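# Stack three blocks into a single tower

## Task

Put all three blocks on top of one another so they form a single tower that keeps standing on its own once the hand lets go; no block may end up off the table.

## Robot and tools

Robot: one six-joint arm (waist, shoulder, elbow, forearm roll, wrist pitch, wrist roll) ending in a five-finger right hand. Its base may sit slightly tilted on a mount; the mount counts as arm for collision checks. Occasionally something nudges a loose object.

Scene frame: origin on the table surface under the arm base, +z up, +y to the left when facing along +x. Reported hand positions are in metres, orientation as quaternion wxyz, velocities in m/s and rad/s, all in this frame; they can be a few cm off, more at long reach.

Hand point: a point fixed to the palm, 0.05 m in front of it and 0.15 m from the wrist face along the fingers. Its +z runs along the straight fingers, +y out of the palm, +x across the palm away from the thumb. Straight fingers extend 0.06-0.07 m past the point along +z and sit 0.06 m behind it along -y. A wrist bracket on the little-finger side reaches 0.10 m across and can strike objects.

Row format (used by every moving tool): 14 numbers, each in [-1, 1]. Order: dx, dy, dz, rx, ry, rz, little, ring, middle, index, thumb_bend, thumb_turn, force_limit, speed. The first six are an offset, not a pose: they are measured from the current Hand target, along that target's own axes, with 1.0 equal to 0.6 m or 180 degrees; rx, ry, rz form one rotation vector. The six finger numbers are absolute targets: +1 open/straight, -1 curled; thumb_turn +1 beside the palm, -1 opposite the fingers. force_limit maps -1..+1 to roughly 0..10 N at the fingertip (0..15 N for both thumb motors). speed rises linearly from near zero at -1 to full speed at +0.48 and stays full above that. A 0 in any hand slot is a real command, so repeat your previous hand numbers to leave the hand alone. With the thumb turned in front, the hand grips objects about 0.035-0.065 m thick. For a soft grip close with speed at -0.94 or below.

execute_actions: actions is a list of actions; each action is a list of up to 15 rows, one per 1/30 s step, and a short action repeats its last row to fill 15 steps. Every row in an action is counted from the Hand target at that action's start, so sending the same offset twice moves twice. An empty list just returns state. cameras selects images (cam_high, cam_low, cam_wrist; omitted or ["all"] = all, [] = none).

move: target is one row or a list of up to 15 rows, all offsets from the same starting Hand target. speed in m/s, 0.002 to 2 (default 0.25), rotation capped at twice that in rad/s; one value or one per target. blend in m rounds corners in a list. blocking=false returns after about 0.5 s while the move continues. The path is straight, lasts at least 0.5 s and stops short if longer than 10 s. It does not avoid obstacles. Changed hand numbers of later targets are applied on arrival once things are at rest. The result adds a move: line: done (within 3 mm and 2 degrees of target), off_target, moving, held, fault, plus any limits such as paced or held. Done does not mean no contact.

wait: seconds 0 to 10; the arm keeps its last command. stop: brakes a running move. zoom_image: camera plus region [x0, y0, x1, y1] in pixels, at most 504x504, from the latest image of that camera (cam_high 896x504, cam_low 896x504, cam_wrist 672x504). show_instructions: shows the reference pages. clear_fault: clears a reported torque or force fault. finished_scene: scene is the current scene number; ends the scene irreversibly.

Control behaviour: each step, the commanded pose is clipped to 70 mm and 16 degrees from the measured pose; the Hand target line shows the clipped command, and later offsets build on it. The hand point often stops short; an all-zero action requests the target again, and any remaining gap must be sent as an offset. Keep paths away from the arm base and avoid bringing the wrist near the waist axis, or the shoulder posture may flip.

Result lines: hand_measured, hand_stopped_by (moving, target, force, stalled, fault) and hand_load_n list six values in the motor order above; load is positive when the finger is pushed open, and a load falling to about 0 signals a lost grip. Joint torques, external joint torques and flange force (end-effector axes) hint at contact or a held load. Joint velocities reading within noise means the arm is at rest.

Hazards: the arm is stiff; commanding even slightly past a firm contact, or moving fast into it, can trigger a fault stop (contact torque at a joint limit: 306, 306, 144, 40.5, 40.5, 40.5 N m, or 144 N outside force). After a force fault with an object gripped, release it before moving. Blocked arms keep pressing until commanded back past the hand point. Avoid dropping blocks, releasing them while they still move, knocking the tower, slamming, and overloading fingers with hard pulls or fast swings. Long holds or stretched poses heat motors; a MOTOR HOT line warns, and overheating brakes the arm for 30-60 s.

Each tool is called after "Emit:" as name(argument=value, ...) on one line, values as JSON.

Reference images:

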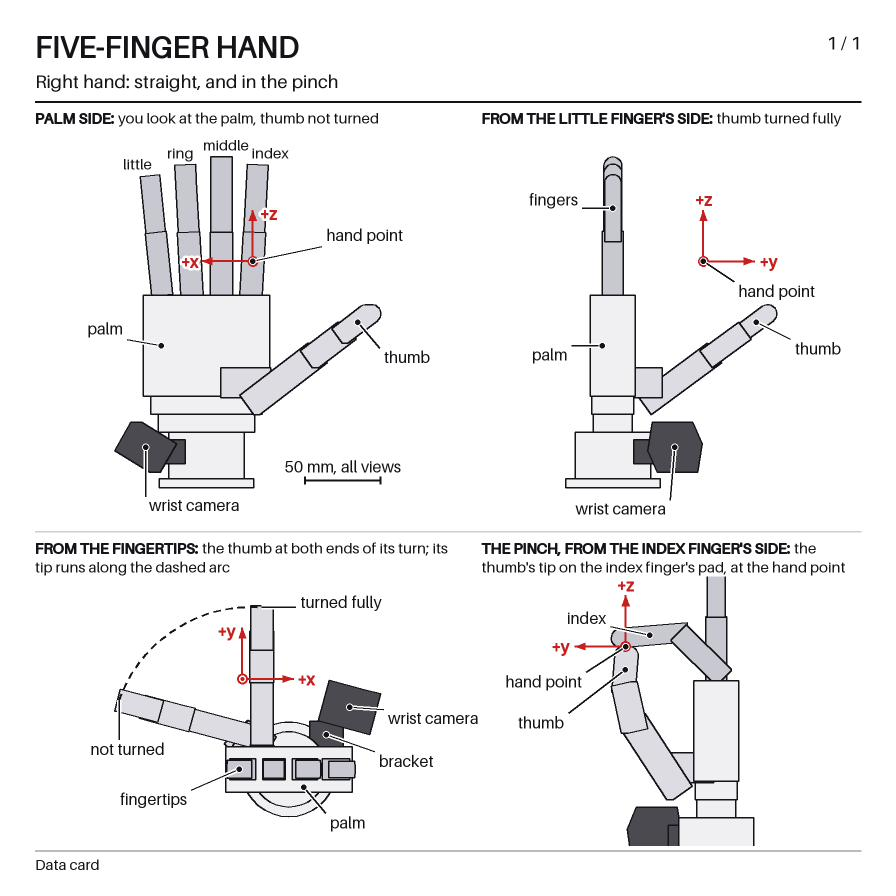

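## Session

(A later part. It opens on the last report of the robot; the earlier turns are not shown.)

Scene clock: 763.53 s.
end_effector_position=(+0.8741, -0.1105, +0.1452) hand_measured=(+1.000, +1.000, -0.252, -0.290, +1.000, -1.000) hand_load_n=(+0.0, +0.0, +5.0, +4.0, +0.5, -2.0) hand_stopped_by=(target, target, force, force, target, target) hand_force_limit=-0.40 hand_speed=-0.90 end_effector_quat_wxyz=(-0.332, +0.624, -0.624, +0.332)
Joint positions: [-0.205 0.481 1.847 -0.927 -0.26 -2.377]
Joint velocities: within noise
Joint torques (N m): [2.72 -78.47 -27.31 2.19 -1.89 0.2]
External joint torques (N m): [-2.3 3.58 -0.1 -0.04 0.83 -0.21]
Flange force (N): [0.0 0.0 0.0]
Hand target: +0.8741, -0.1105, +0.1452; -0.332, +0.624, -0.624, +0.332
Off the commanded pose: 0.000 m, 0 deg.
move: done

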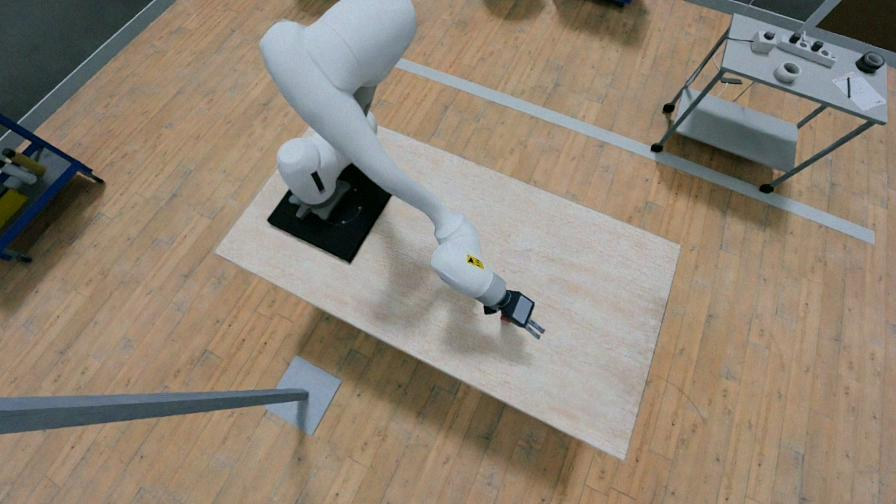

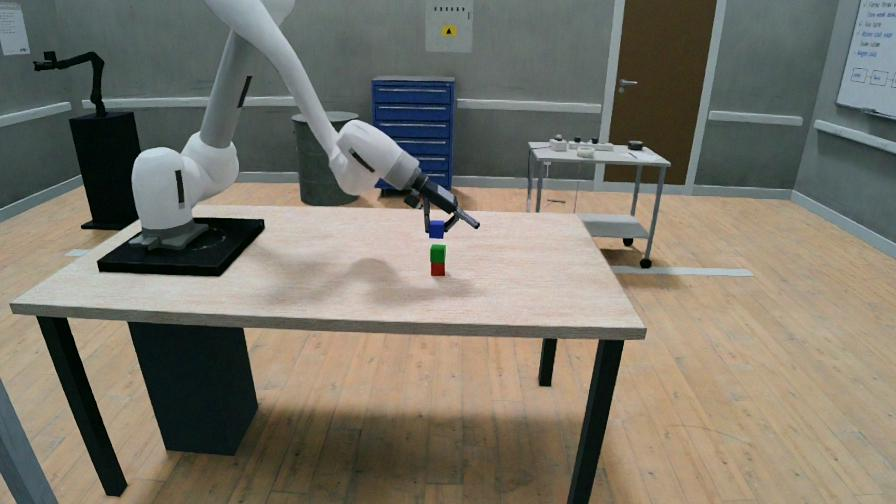

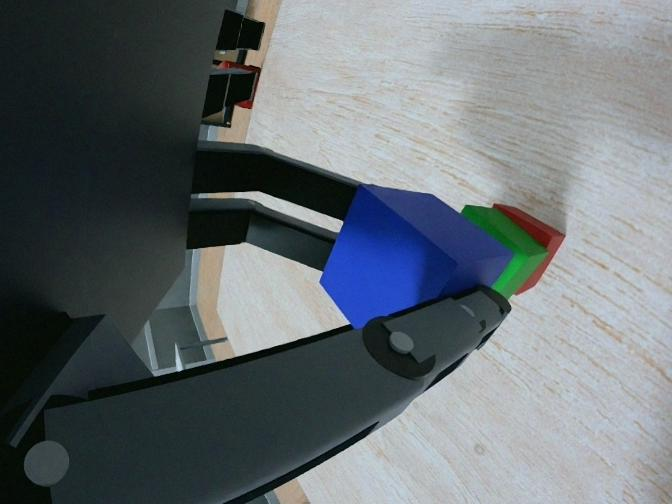

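Emit:
zoom_image(camera="cam_low", region=[400, 200, 480, 290])

Emit:
zoom_image(camera="cam_wrist", region=[250, 100, 630, 400])

Scaled by 5.600 from the camera's 896x504 image, which has a finer 1280x720 frame.

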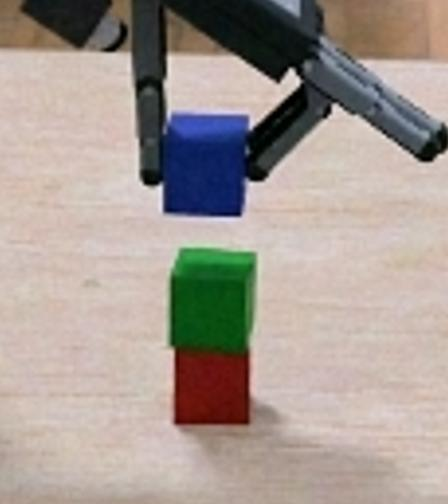

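Scaled by 1.326 from the camera's 672x504 image, which has a finer 960x720 frame.

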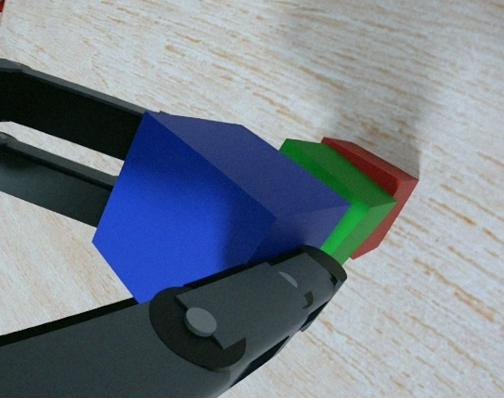

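Emit:
move(target=[[0,0.0450,0.0394,0,0,0,1,1,0.2,0.2,1,-1,-0.4,-0.85],[0,0.0528,0.0279,0,0,0,1,1,0.2,0.2,1,-1,-0.4,-0.85],[0,-0.0720,-0.0563,0,0,0,1,1,0.2,0.2,1,-1,-0.4,-0.85],[0,0.1563,-0.3949,0,0,0,1,1,0.2,0.2,1,-1,-0.4,-0.85]], speed=[0.06,0.05,0.15,0.3], blend=[0,0.003,0.03,0])

Emit:
zoom_image(camera="cam_high", region=[489, 293, 525, 329])

Emit:
zoom_image(camera="cam_low", region=[410, 220, 460, 290])

Scene clock: 783.33 s.
end_effector_position=(+0.6252, -0.1106, +0.1997) hand_measured=(+1.000, +1.000, +0.200, +0.200, +1.000, -1.000) hand_load_n=(+0.0, -0.5, +0.0, +0.0, +0.0, +0.0) hand_stopped_by=(target, target, target, target, target, target) hand_force_limit=-0.40 hand_speed=-0.85 end_effector_quat_wxyz=(-0.332, +0.624, -0.624, +0.332)
Joint positions: [-0.342 0.096 2.269 -1.088 -0.363 -2.309]
Joint velocities: within noise
Joint torques (N m): [2.67 -38.49 -25.7 1.65 -1.73 0.17]
External joint torques (N m): [-2.32 1.96 -0.23 0.15 0.74 -0.17]
Flange force (N): [0.0 0.0 0.0]
Hand target: +0.6252, -0.1106, +0.1997; -0.332, +0.624, -0.624, +0.332
Off the commanded pose: 0.000 m, 0 deg.
move: done

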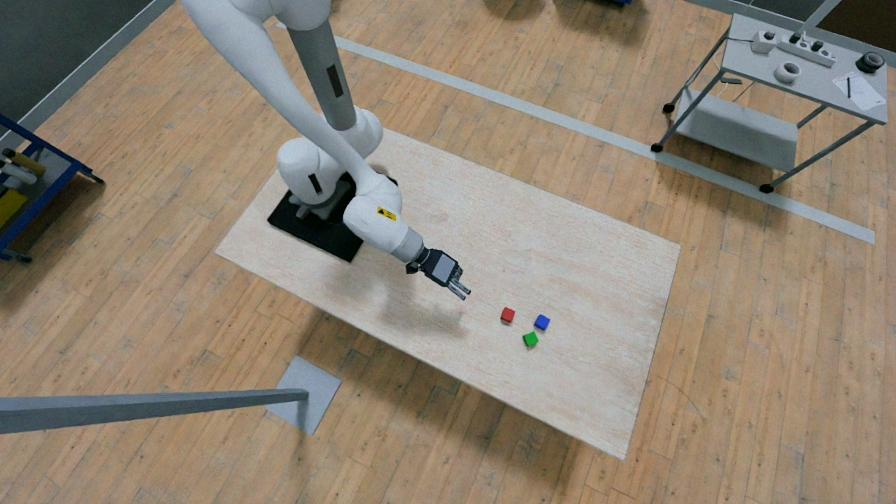

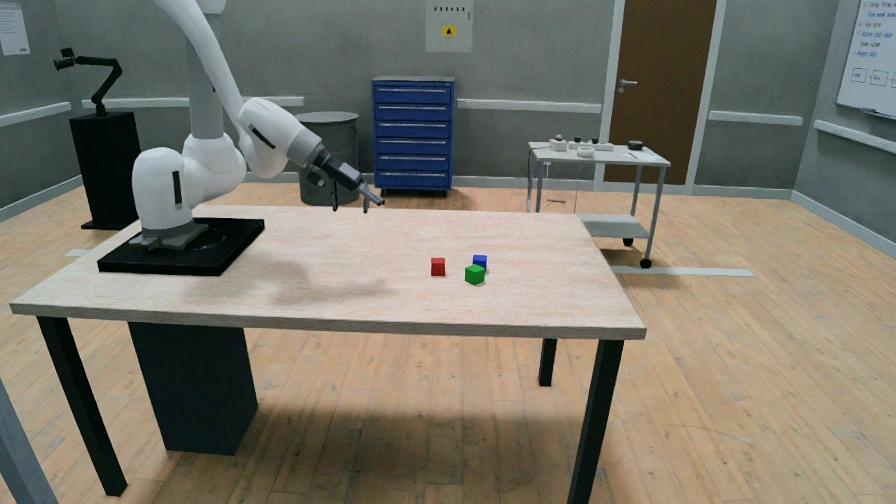

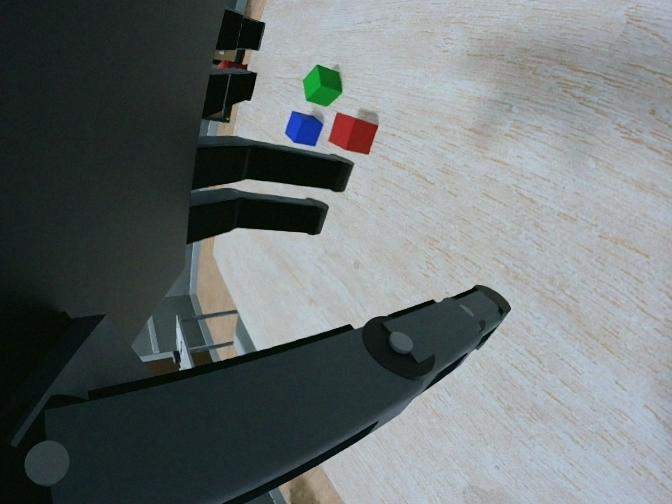

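Scaled by 14.000 from the camera's 896x504 image, which has a finer 1280x720 frame.

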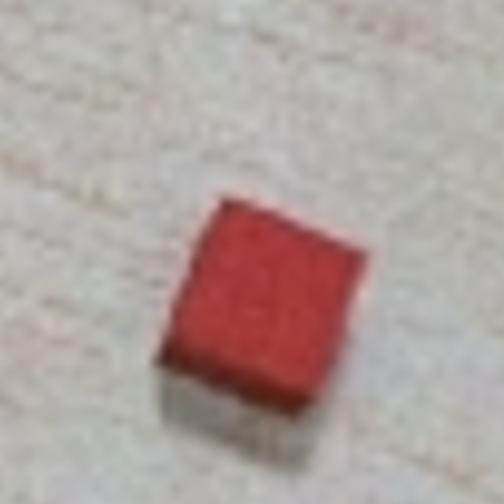

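Scaled by 7.200 from the camera's 896x504 image, which has a finer 1280x720 frame.

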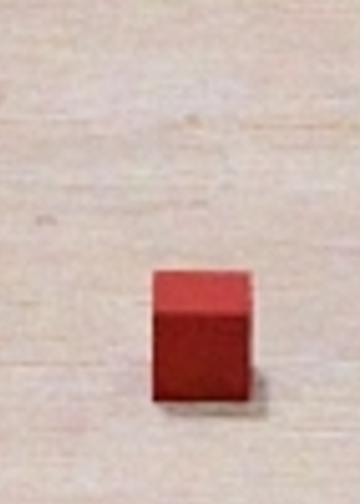

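Emit:
zoom_image(camera="cam_high", region=[512, 304, 560, 352])

Scaled by 10.500 from the camera's 896x504 image, which has a finer 1280x720 frame.

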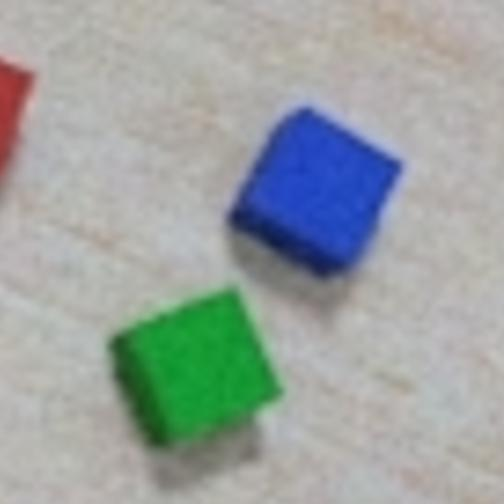

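Emit:
move(target=[[-0.0385,-0.2015,0.5961,0,0.0368,0.0248,1,1,0.1,0.1,1,-1,-0.4,-0.7],[-0.0385,-0.1092,0.6583,0,0.0368,0.0248,1,1,-0.6,-0.6,1,-1,-0.4,-0.9],[-0.0385,-0.1877,0.6054,0,0.0368,0.0248,1,1,-0.6,-0.6,1,-1,-0.4,-0.9],[0.0032,-0.1044,0.4369,0,0,0,1,1,-0.6,-0.6,1,-1,-0.4,-0.9]], speed=[0.35,0.15,0.2,0.3], blend=[0.03,0,0.03,0])

Scene clock: 829.30 s.
end_effector_position=(+0.8777, -0.1124, +0.1053) hand_measured=(+1.000, +1.000, -0.252, -0.280, +1.000, -1.000) hand_load_n=(+0.0, +0.0, +6.0, +3.5, +1.0, -2.0) hand_stopped_by=(target, target, force, force, target, target) hand_force_limit=-0.40 hand_speed=-0.90 end_effector_quat_wxyz=(-0.332, +0.624, -0.624, +0.332)
Joint positions: [-0.207 0.533 1.855 -0.771 -0.301 -2.54]
Joint velocities: within noise
Joint torques (N m): [2.5 -81.44 -25.91 2.27 -2.05 0.25]
External joint torques (N m): [-1.89 3.49 0.09 0.08 0.84 -0.26]
Flange force (N): [0.0 0.0 0.0]
Hand target: +0.8777, -0.1125, +0.1053; -0.332, +0.624, -0.624, +0.332
Off the commanded pose: 0.000 m, 0 deg.
move: done; blend cut to 0.0284 m at target 3

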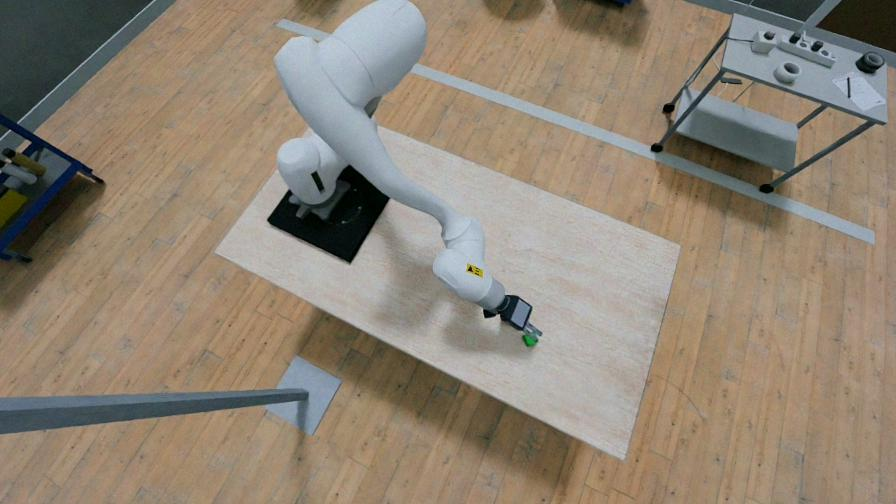

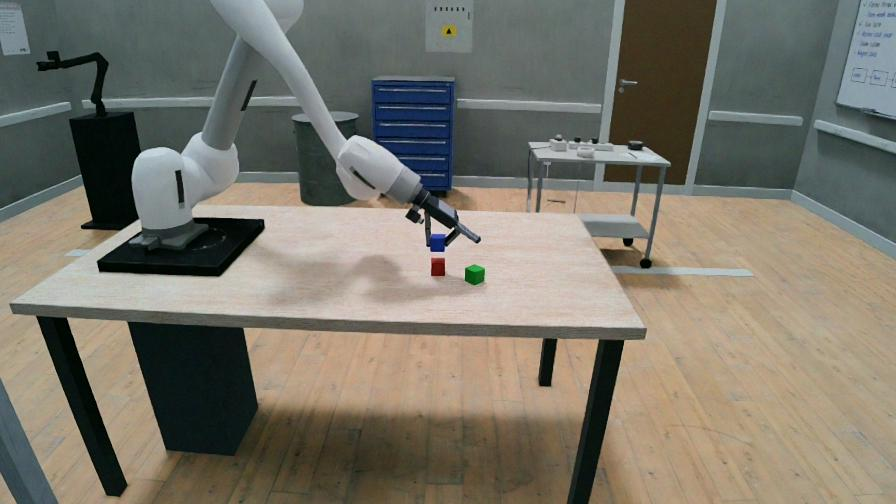

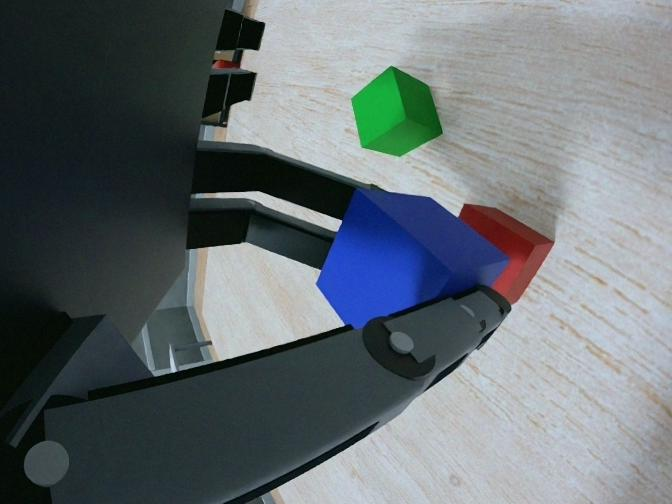

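Emit:
move(target=[[0.0050,0.0468,0.0316,0,0,0,1,1,-0.6,-0.6,1,-1,-0.4,-0.9],[0.0050,0.0471,0.0318,0,0,0,1,1,0.15,0.15,1,-1,-0.4,-0.85],[0.0050,0.0555,0.0194,0,0,0,1,1,0.15,0.15,1,-1,-0.4,-0.85],[0.0050,-0.0257,-0.0354,0,0,0,1,1,0.15,0.15,1,-1,-0.4,-0.85],[0.0950,-0.0834,0.1395,0,0.1981,0.1336,1,1,0.15,0.15,1,-1,-0.4,-0.85],[0.0950,0.0089,0.2018,0,0.1981,0.1336,1,1,-0.6,-0.6,1,-1,-0.4,-0.9],[0.0950,-0.1110,0.1209,0,0.1981,0.1336,1,1,-0.6,-0.6,1,-1,-0.4,-0.9],[0.0050,-0.0549,-0.0370,0,0,0,1,1,-0.6,-0.6,1,-1,-0.4,-0.9]], speed=[0.08,0.05,0.06,0.2,0.4,0.15,0.2,0.4], blend=[0,0,0.003,0.03,0.02,0,0.03,0])

Scene clock: 858.73 s.
end_effector_position=(+0.8776, -0.1155, +0.1450) hand_measured=(+1.000, +1.000, -0.248, -0.286, +1.000, -1.000) hand_load_n=(+0.0, +0.0, +3.5, +6.0, +0.5, -2.5) hand_stopped_by=(target, target, force, force, target, target) hand_force_limit=-0.40 hand_speed=-0.90 end_effector_quat_wxyz=(-0.332, +0.624, -0.624, +0.332)
Joint positions: [-0.211 0.487 1.837 2.189 0.261 -5.496]
Joint velocities: within noise
Joint torques (N m): [2.52 -84.04 -32.33 -1.46 0.36 0.24]
External joint torques (N m): [-2.01 3.75 0.03 -0.11 0.67 -0.25]
Flange force (N): [0.0 0.0 0.0]
Hand target: +0.8776, -0.1155, +0.1450; -0.332, +0.624, -0.624, +0.332
Off the commanded pose: 0.000 m, 0 deg.
move: done; blend cut to 0.0294 m at target 4; limits=paced

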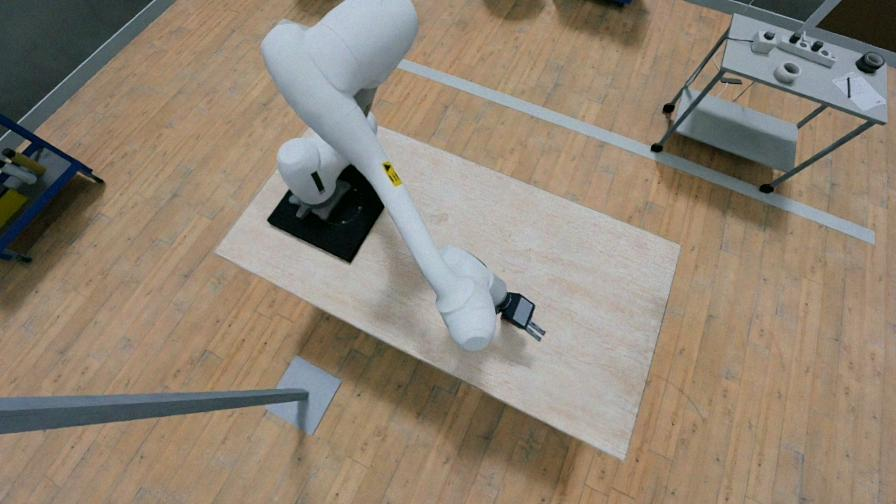

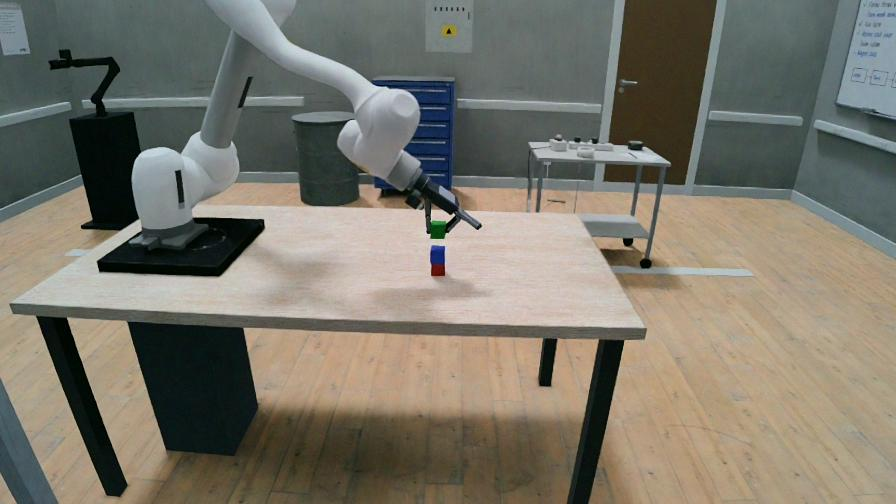

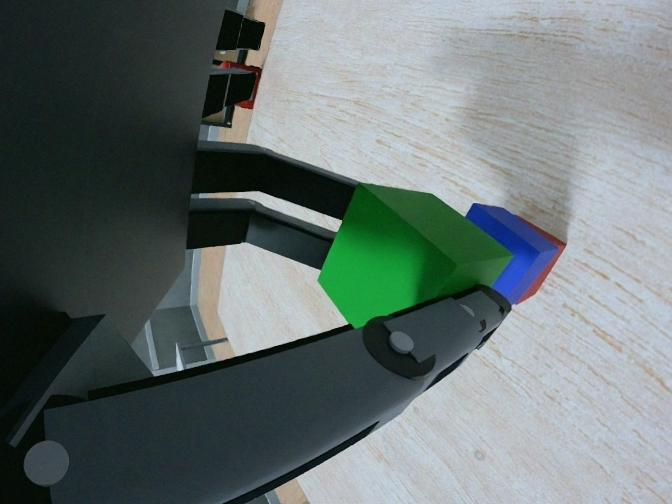

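Emit:
zoom_image(camera="cam_low", region=[400, 200, 480, 290])

Emit:
zoom_image(camera="cam_wrist", region=[250, 100, 630, 400])

Scaled by 5.600 from the camera's 896x504 image, which has a finer 1280x720 frame.

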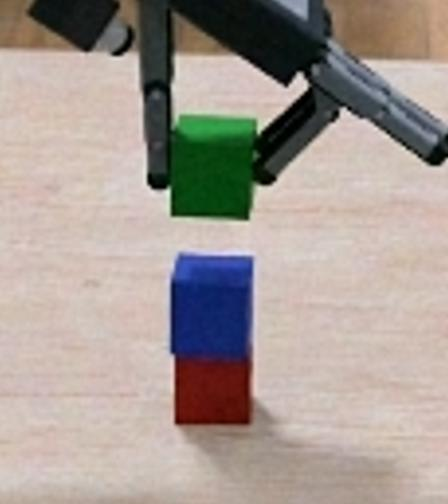

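Scaled by 1.326 from the camera's 672x504 image, which has a finer 960x720 frame.

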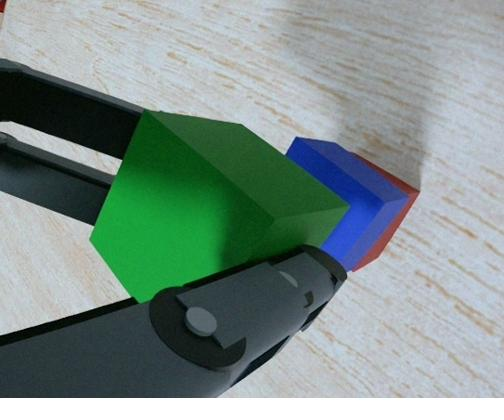

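Emit:
move(target=[[-0.0050,0.0486,0.0328,0,0,0,1,1,-0.6,-0.6,1,-1,-0.4,-0.9],[-0.0050,0.0489,0.0330,0,0,0,1,1,0.15,0.15,1,-1,-0.4,-0.85],[-0.0050,0.0573,0.0206,0,0,0,1,1,0.15,0.15,1,-1,-0.4,-0.85],[-0.0050,-0.0952,-0.0823,0,0,0,1,1,0.15,0.15,1,-1,-0.4,-0.85],[-0.0050,0.0827,-0.3462,0,0,0,1,1,0.15,0.15,1,-1,-0.4,-0.85]], speed=[0.08,0.05,0.06,0.2,0.3], blend=[0,0,0.003,0.03,0])

Emit:
zoom_image(camera="cam_high", region=[489, 293, 525, 329])

Emit:
zoom_image(camera="cam_low", region=[410, 220, 460, 290])

Scene clock: 873.47 s.
end_effector_position=(+0.6776, -0.1126, +0.2198) hand_measured=(+1.000, +1.000, +0.150, +0.150, +1.000, -1.000) hand_load_n=(+0.0, +0.0, +0.0, +0.0, +0.0, +0.0) hand_stopped_by=(target, target, target, target, target, target) hand_force_limit=-0.40 hand_speed=-0.85 end_effector_quat_wxyz=(-0.332, +0.624, -0.624, +0.332)
Joint positions: [-0.306 0.141 2.165 1.958 0.314 -5.322]
Joint velocities: within noise
Joint torques (N m): [2.2 -50.8 -33.3 -0.89 0.1 0.27]
External joint torques (N m): [-1.76 2.72 0.23 0.03 0.74 -0.27]
Flange force (N): [0.0 0.0 0.0]
Hand target: +0.6776, -0.1126, +0.2198; -0.332, +0.624, -0.624, +0.332
Off the commanded pose: 0.000 m, 0 deg.
move: done

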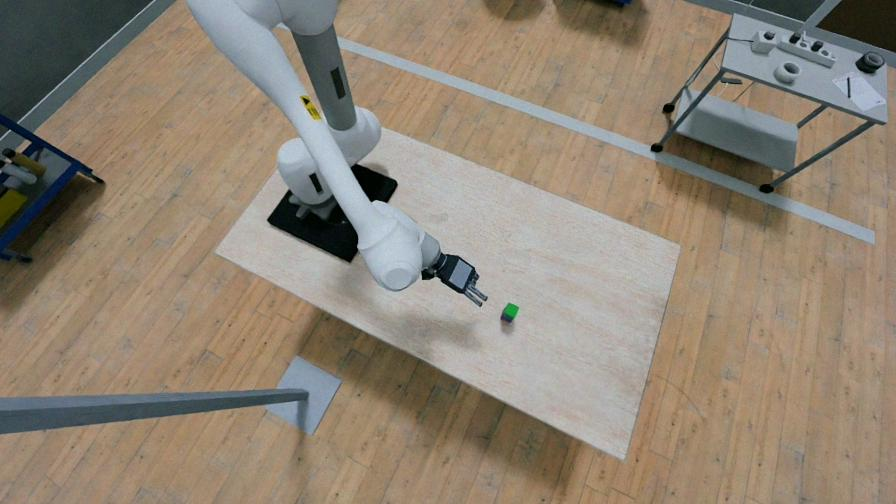

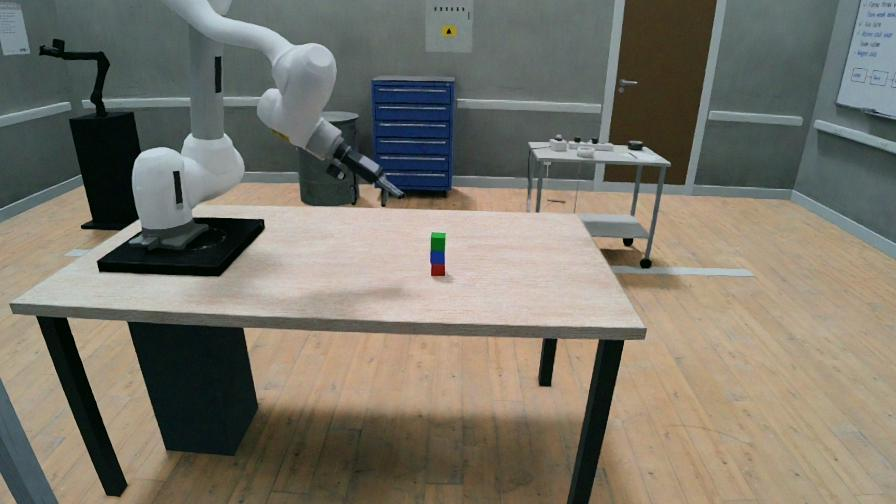

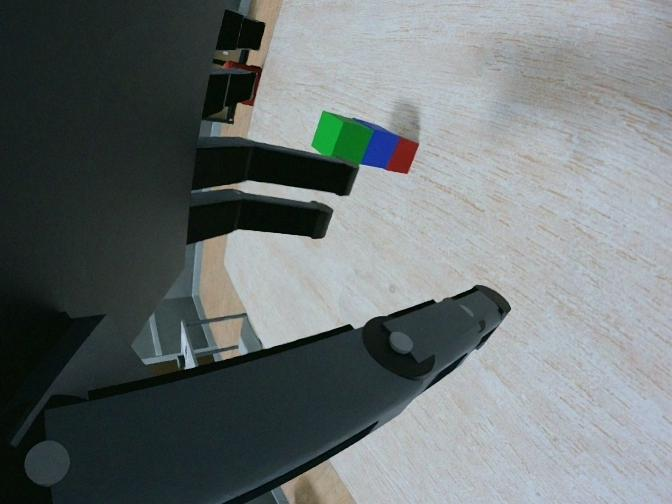

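Scaled by 14.000 from the camera's 896x504 image, which has a finer 1280x720 frame.

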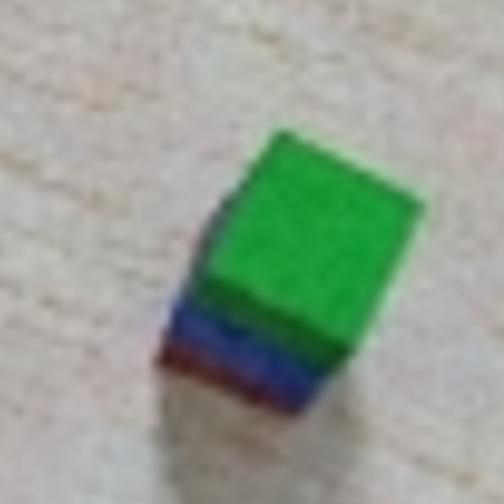

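Scaled by 7.200 from the camera's 896x504 image, which has a finer 1280x720 frame.

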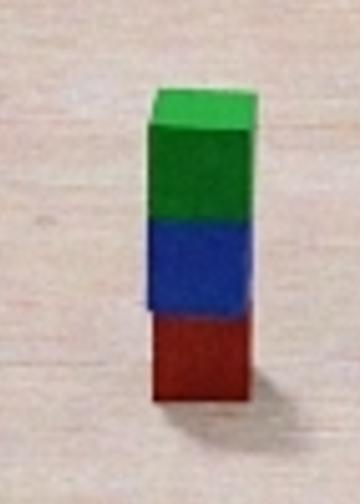

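Emit:
finished_scene(scene=1)

The scene is finished: the task was done.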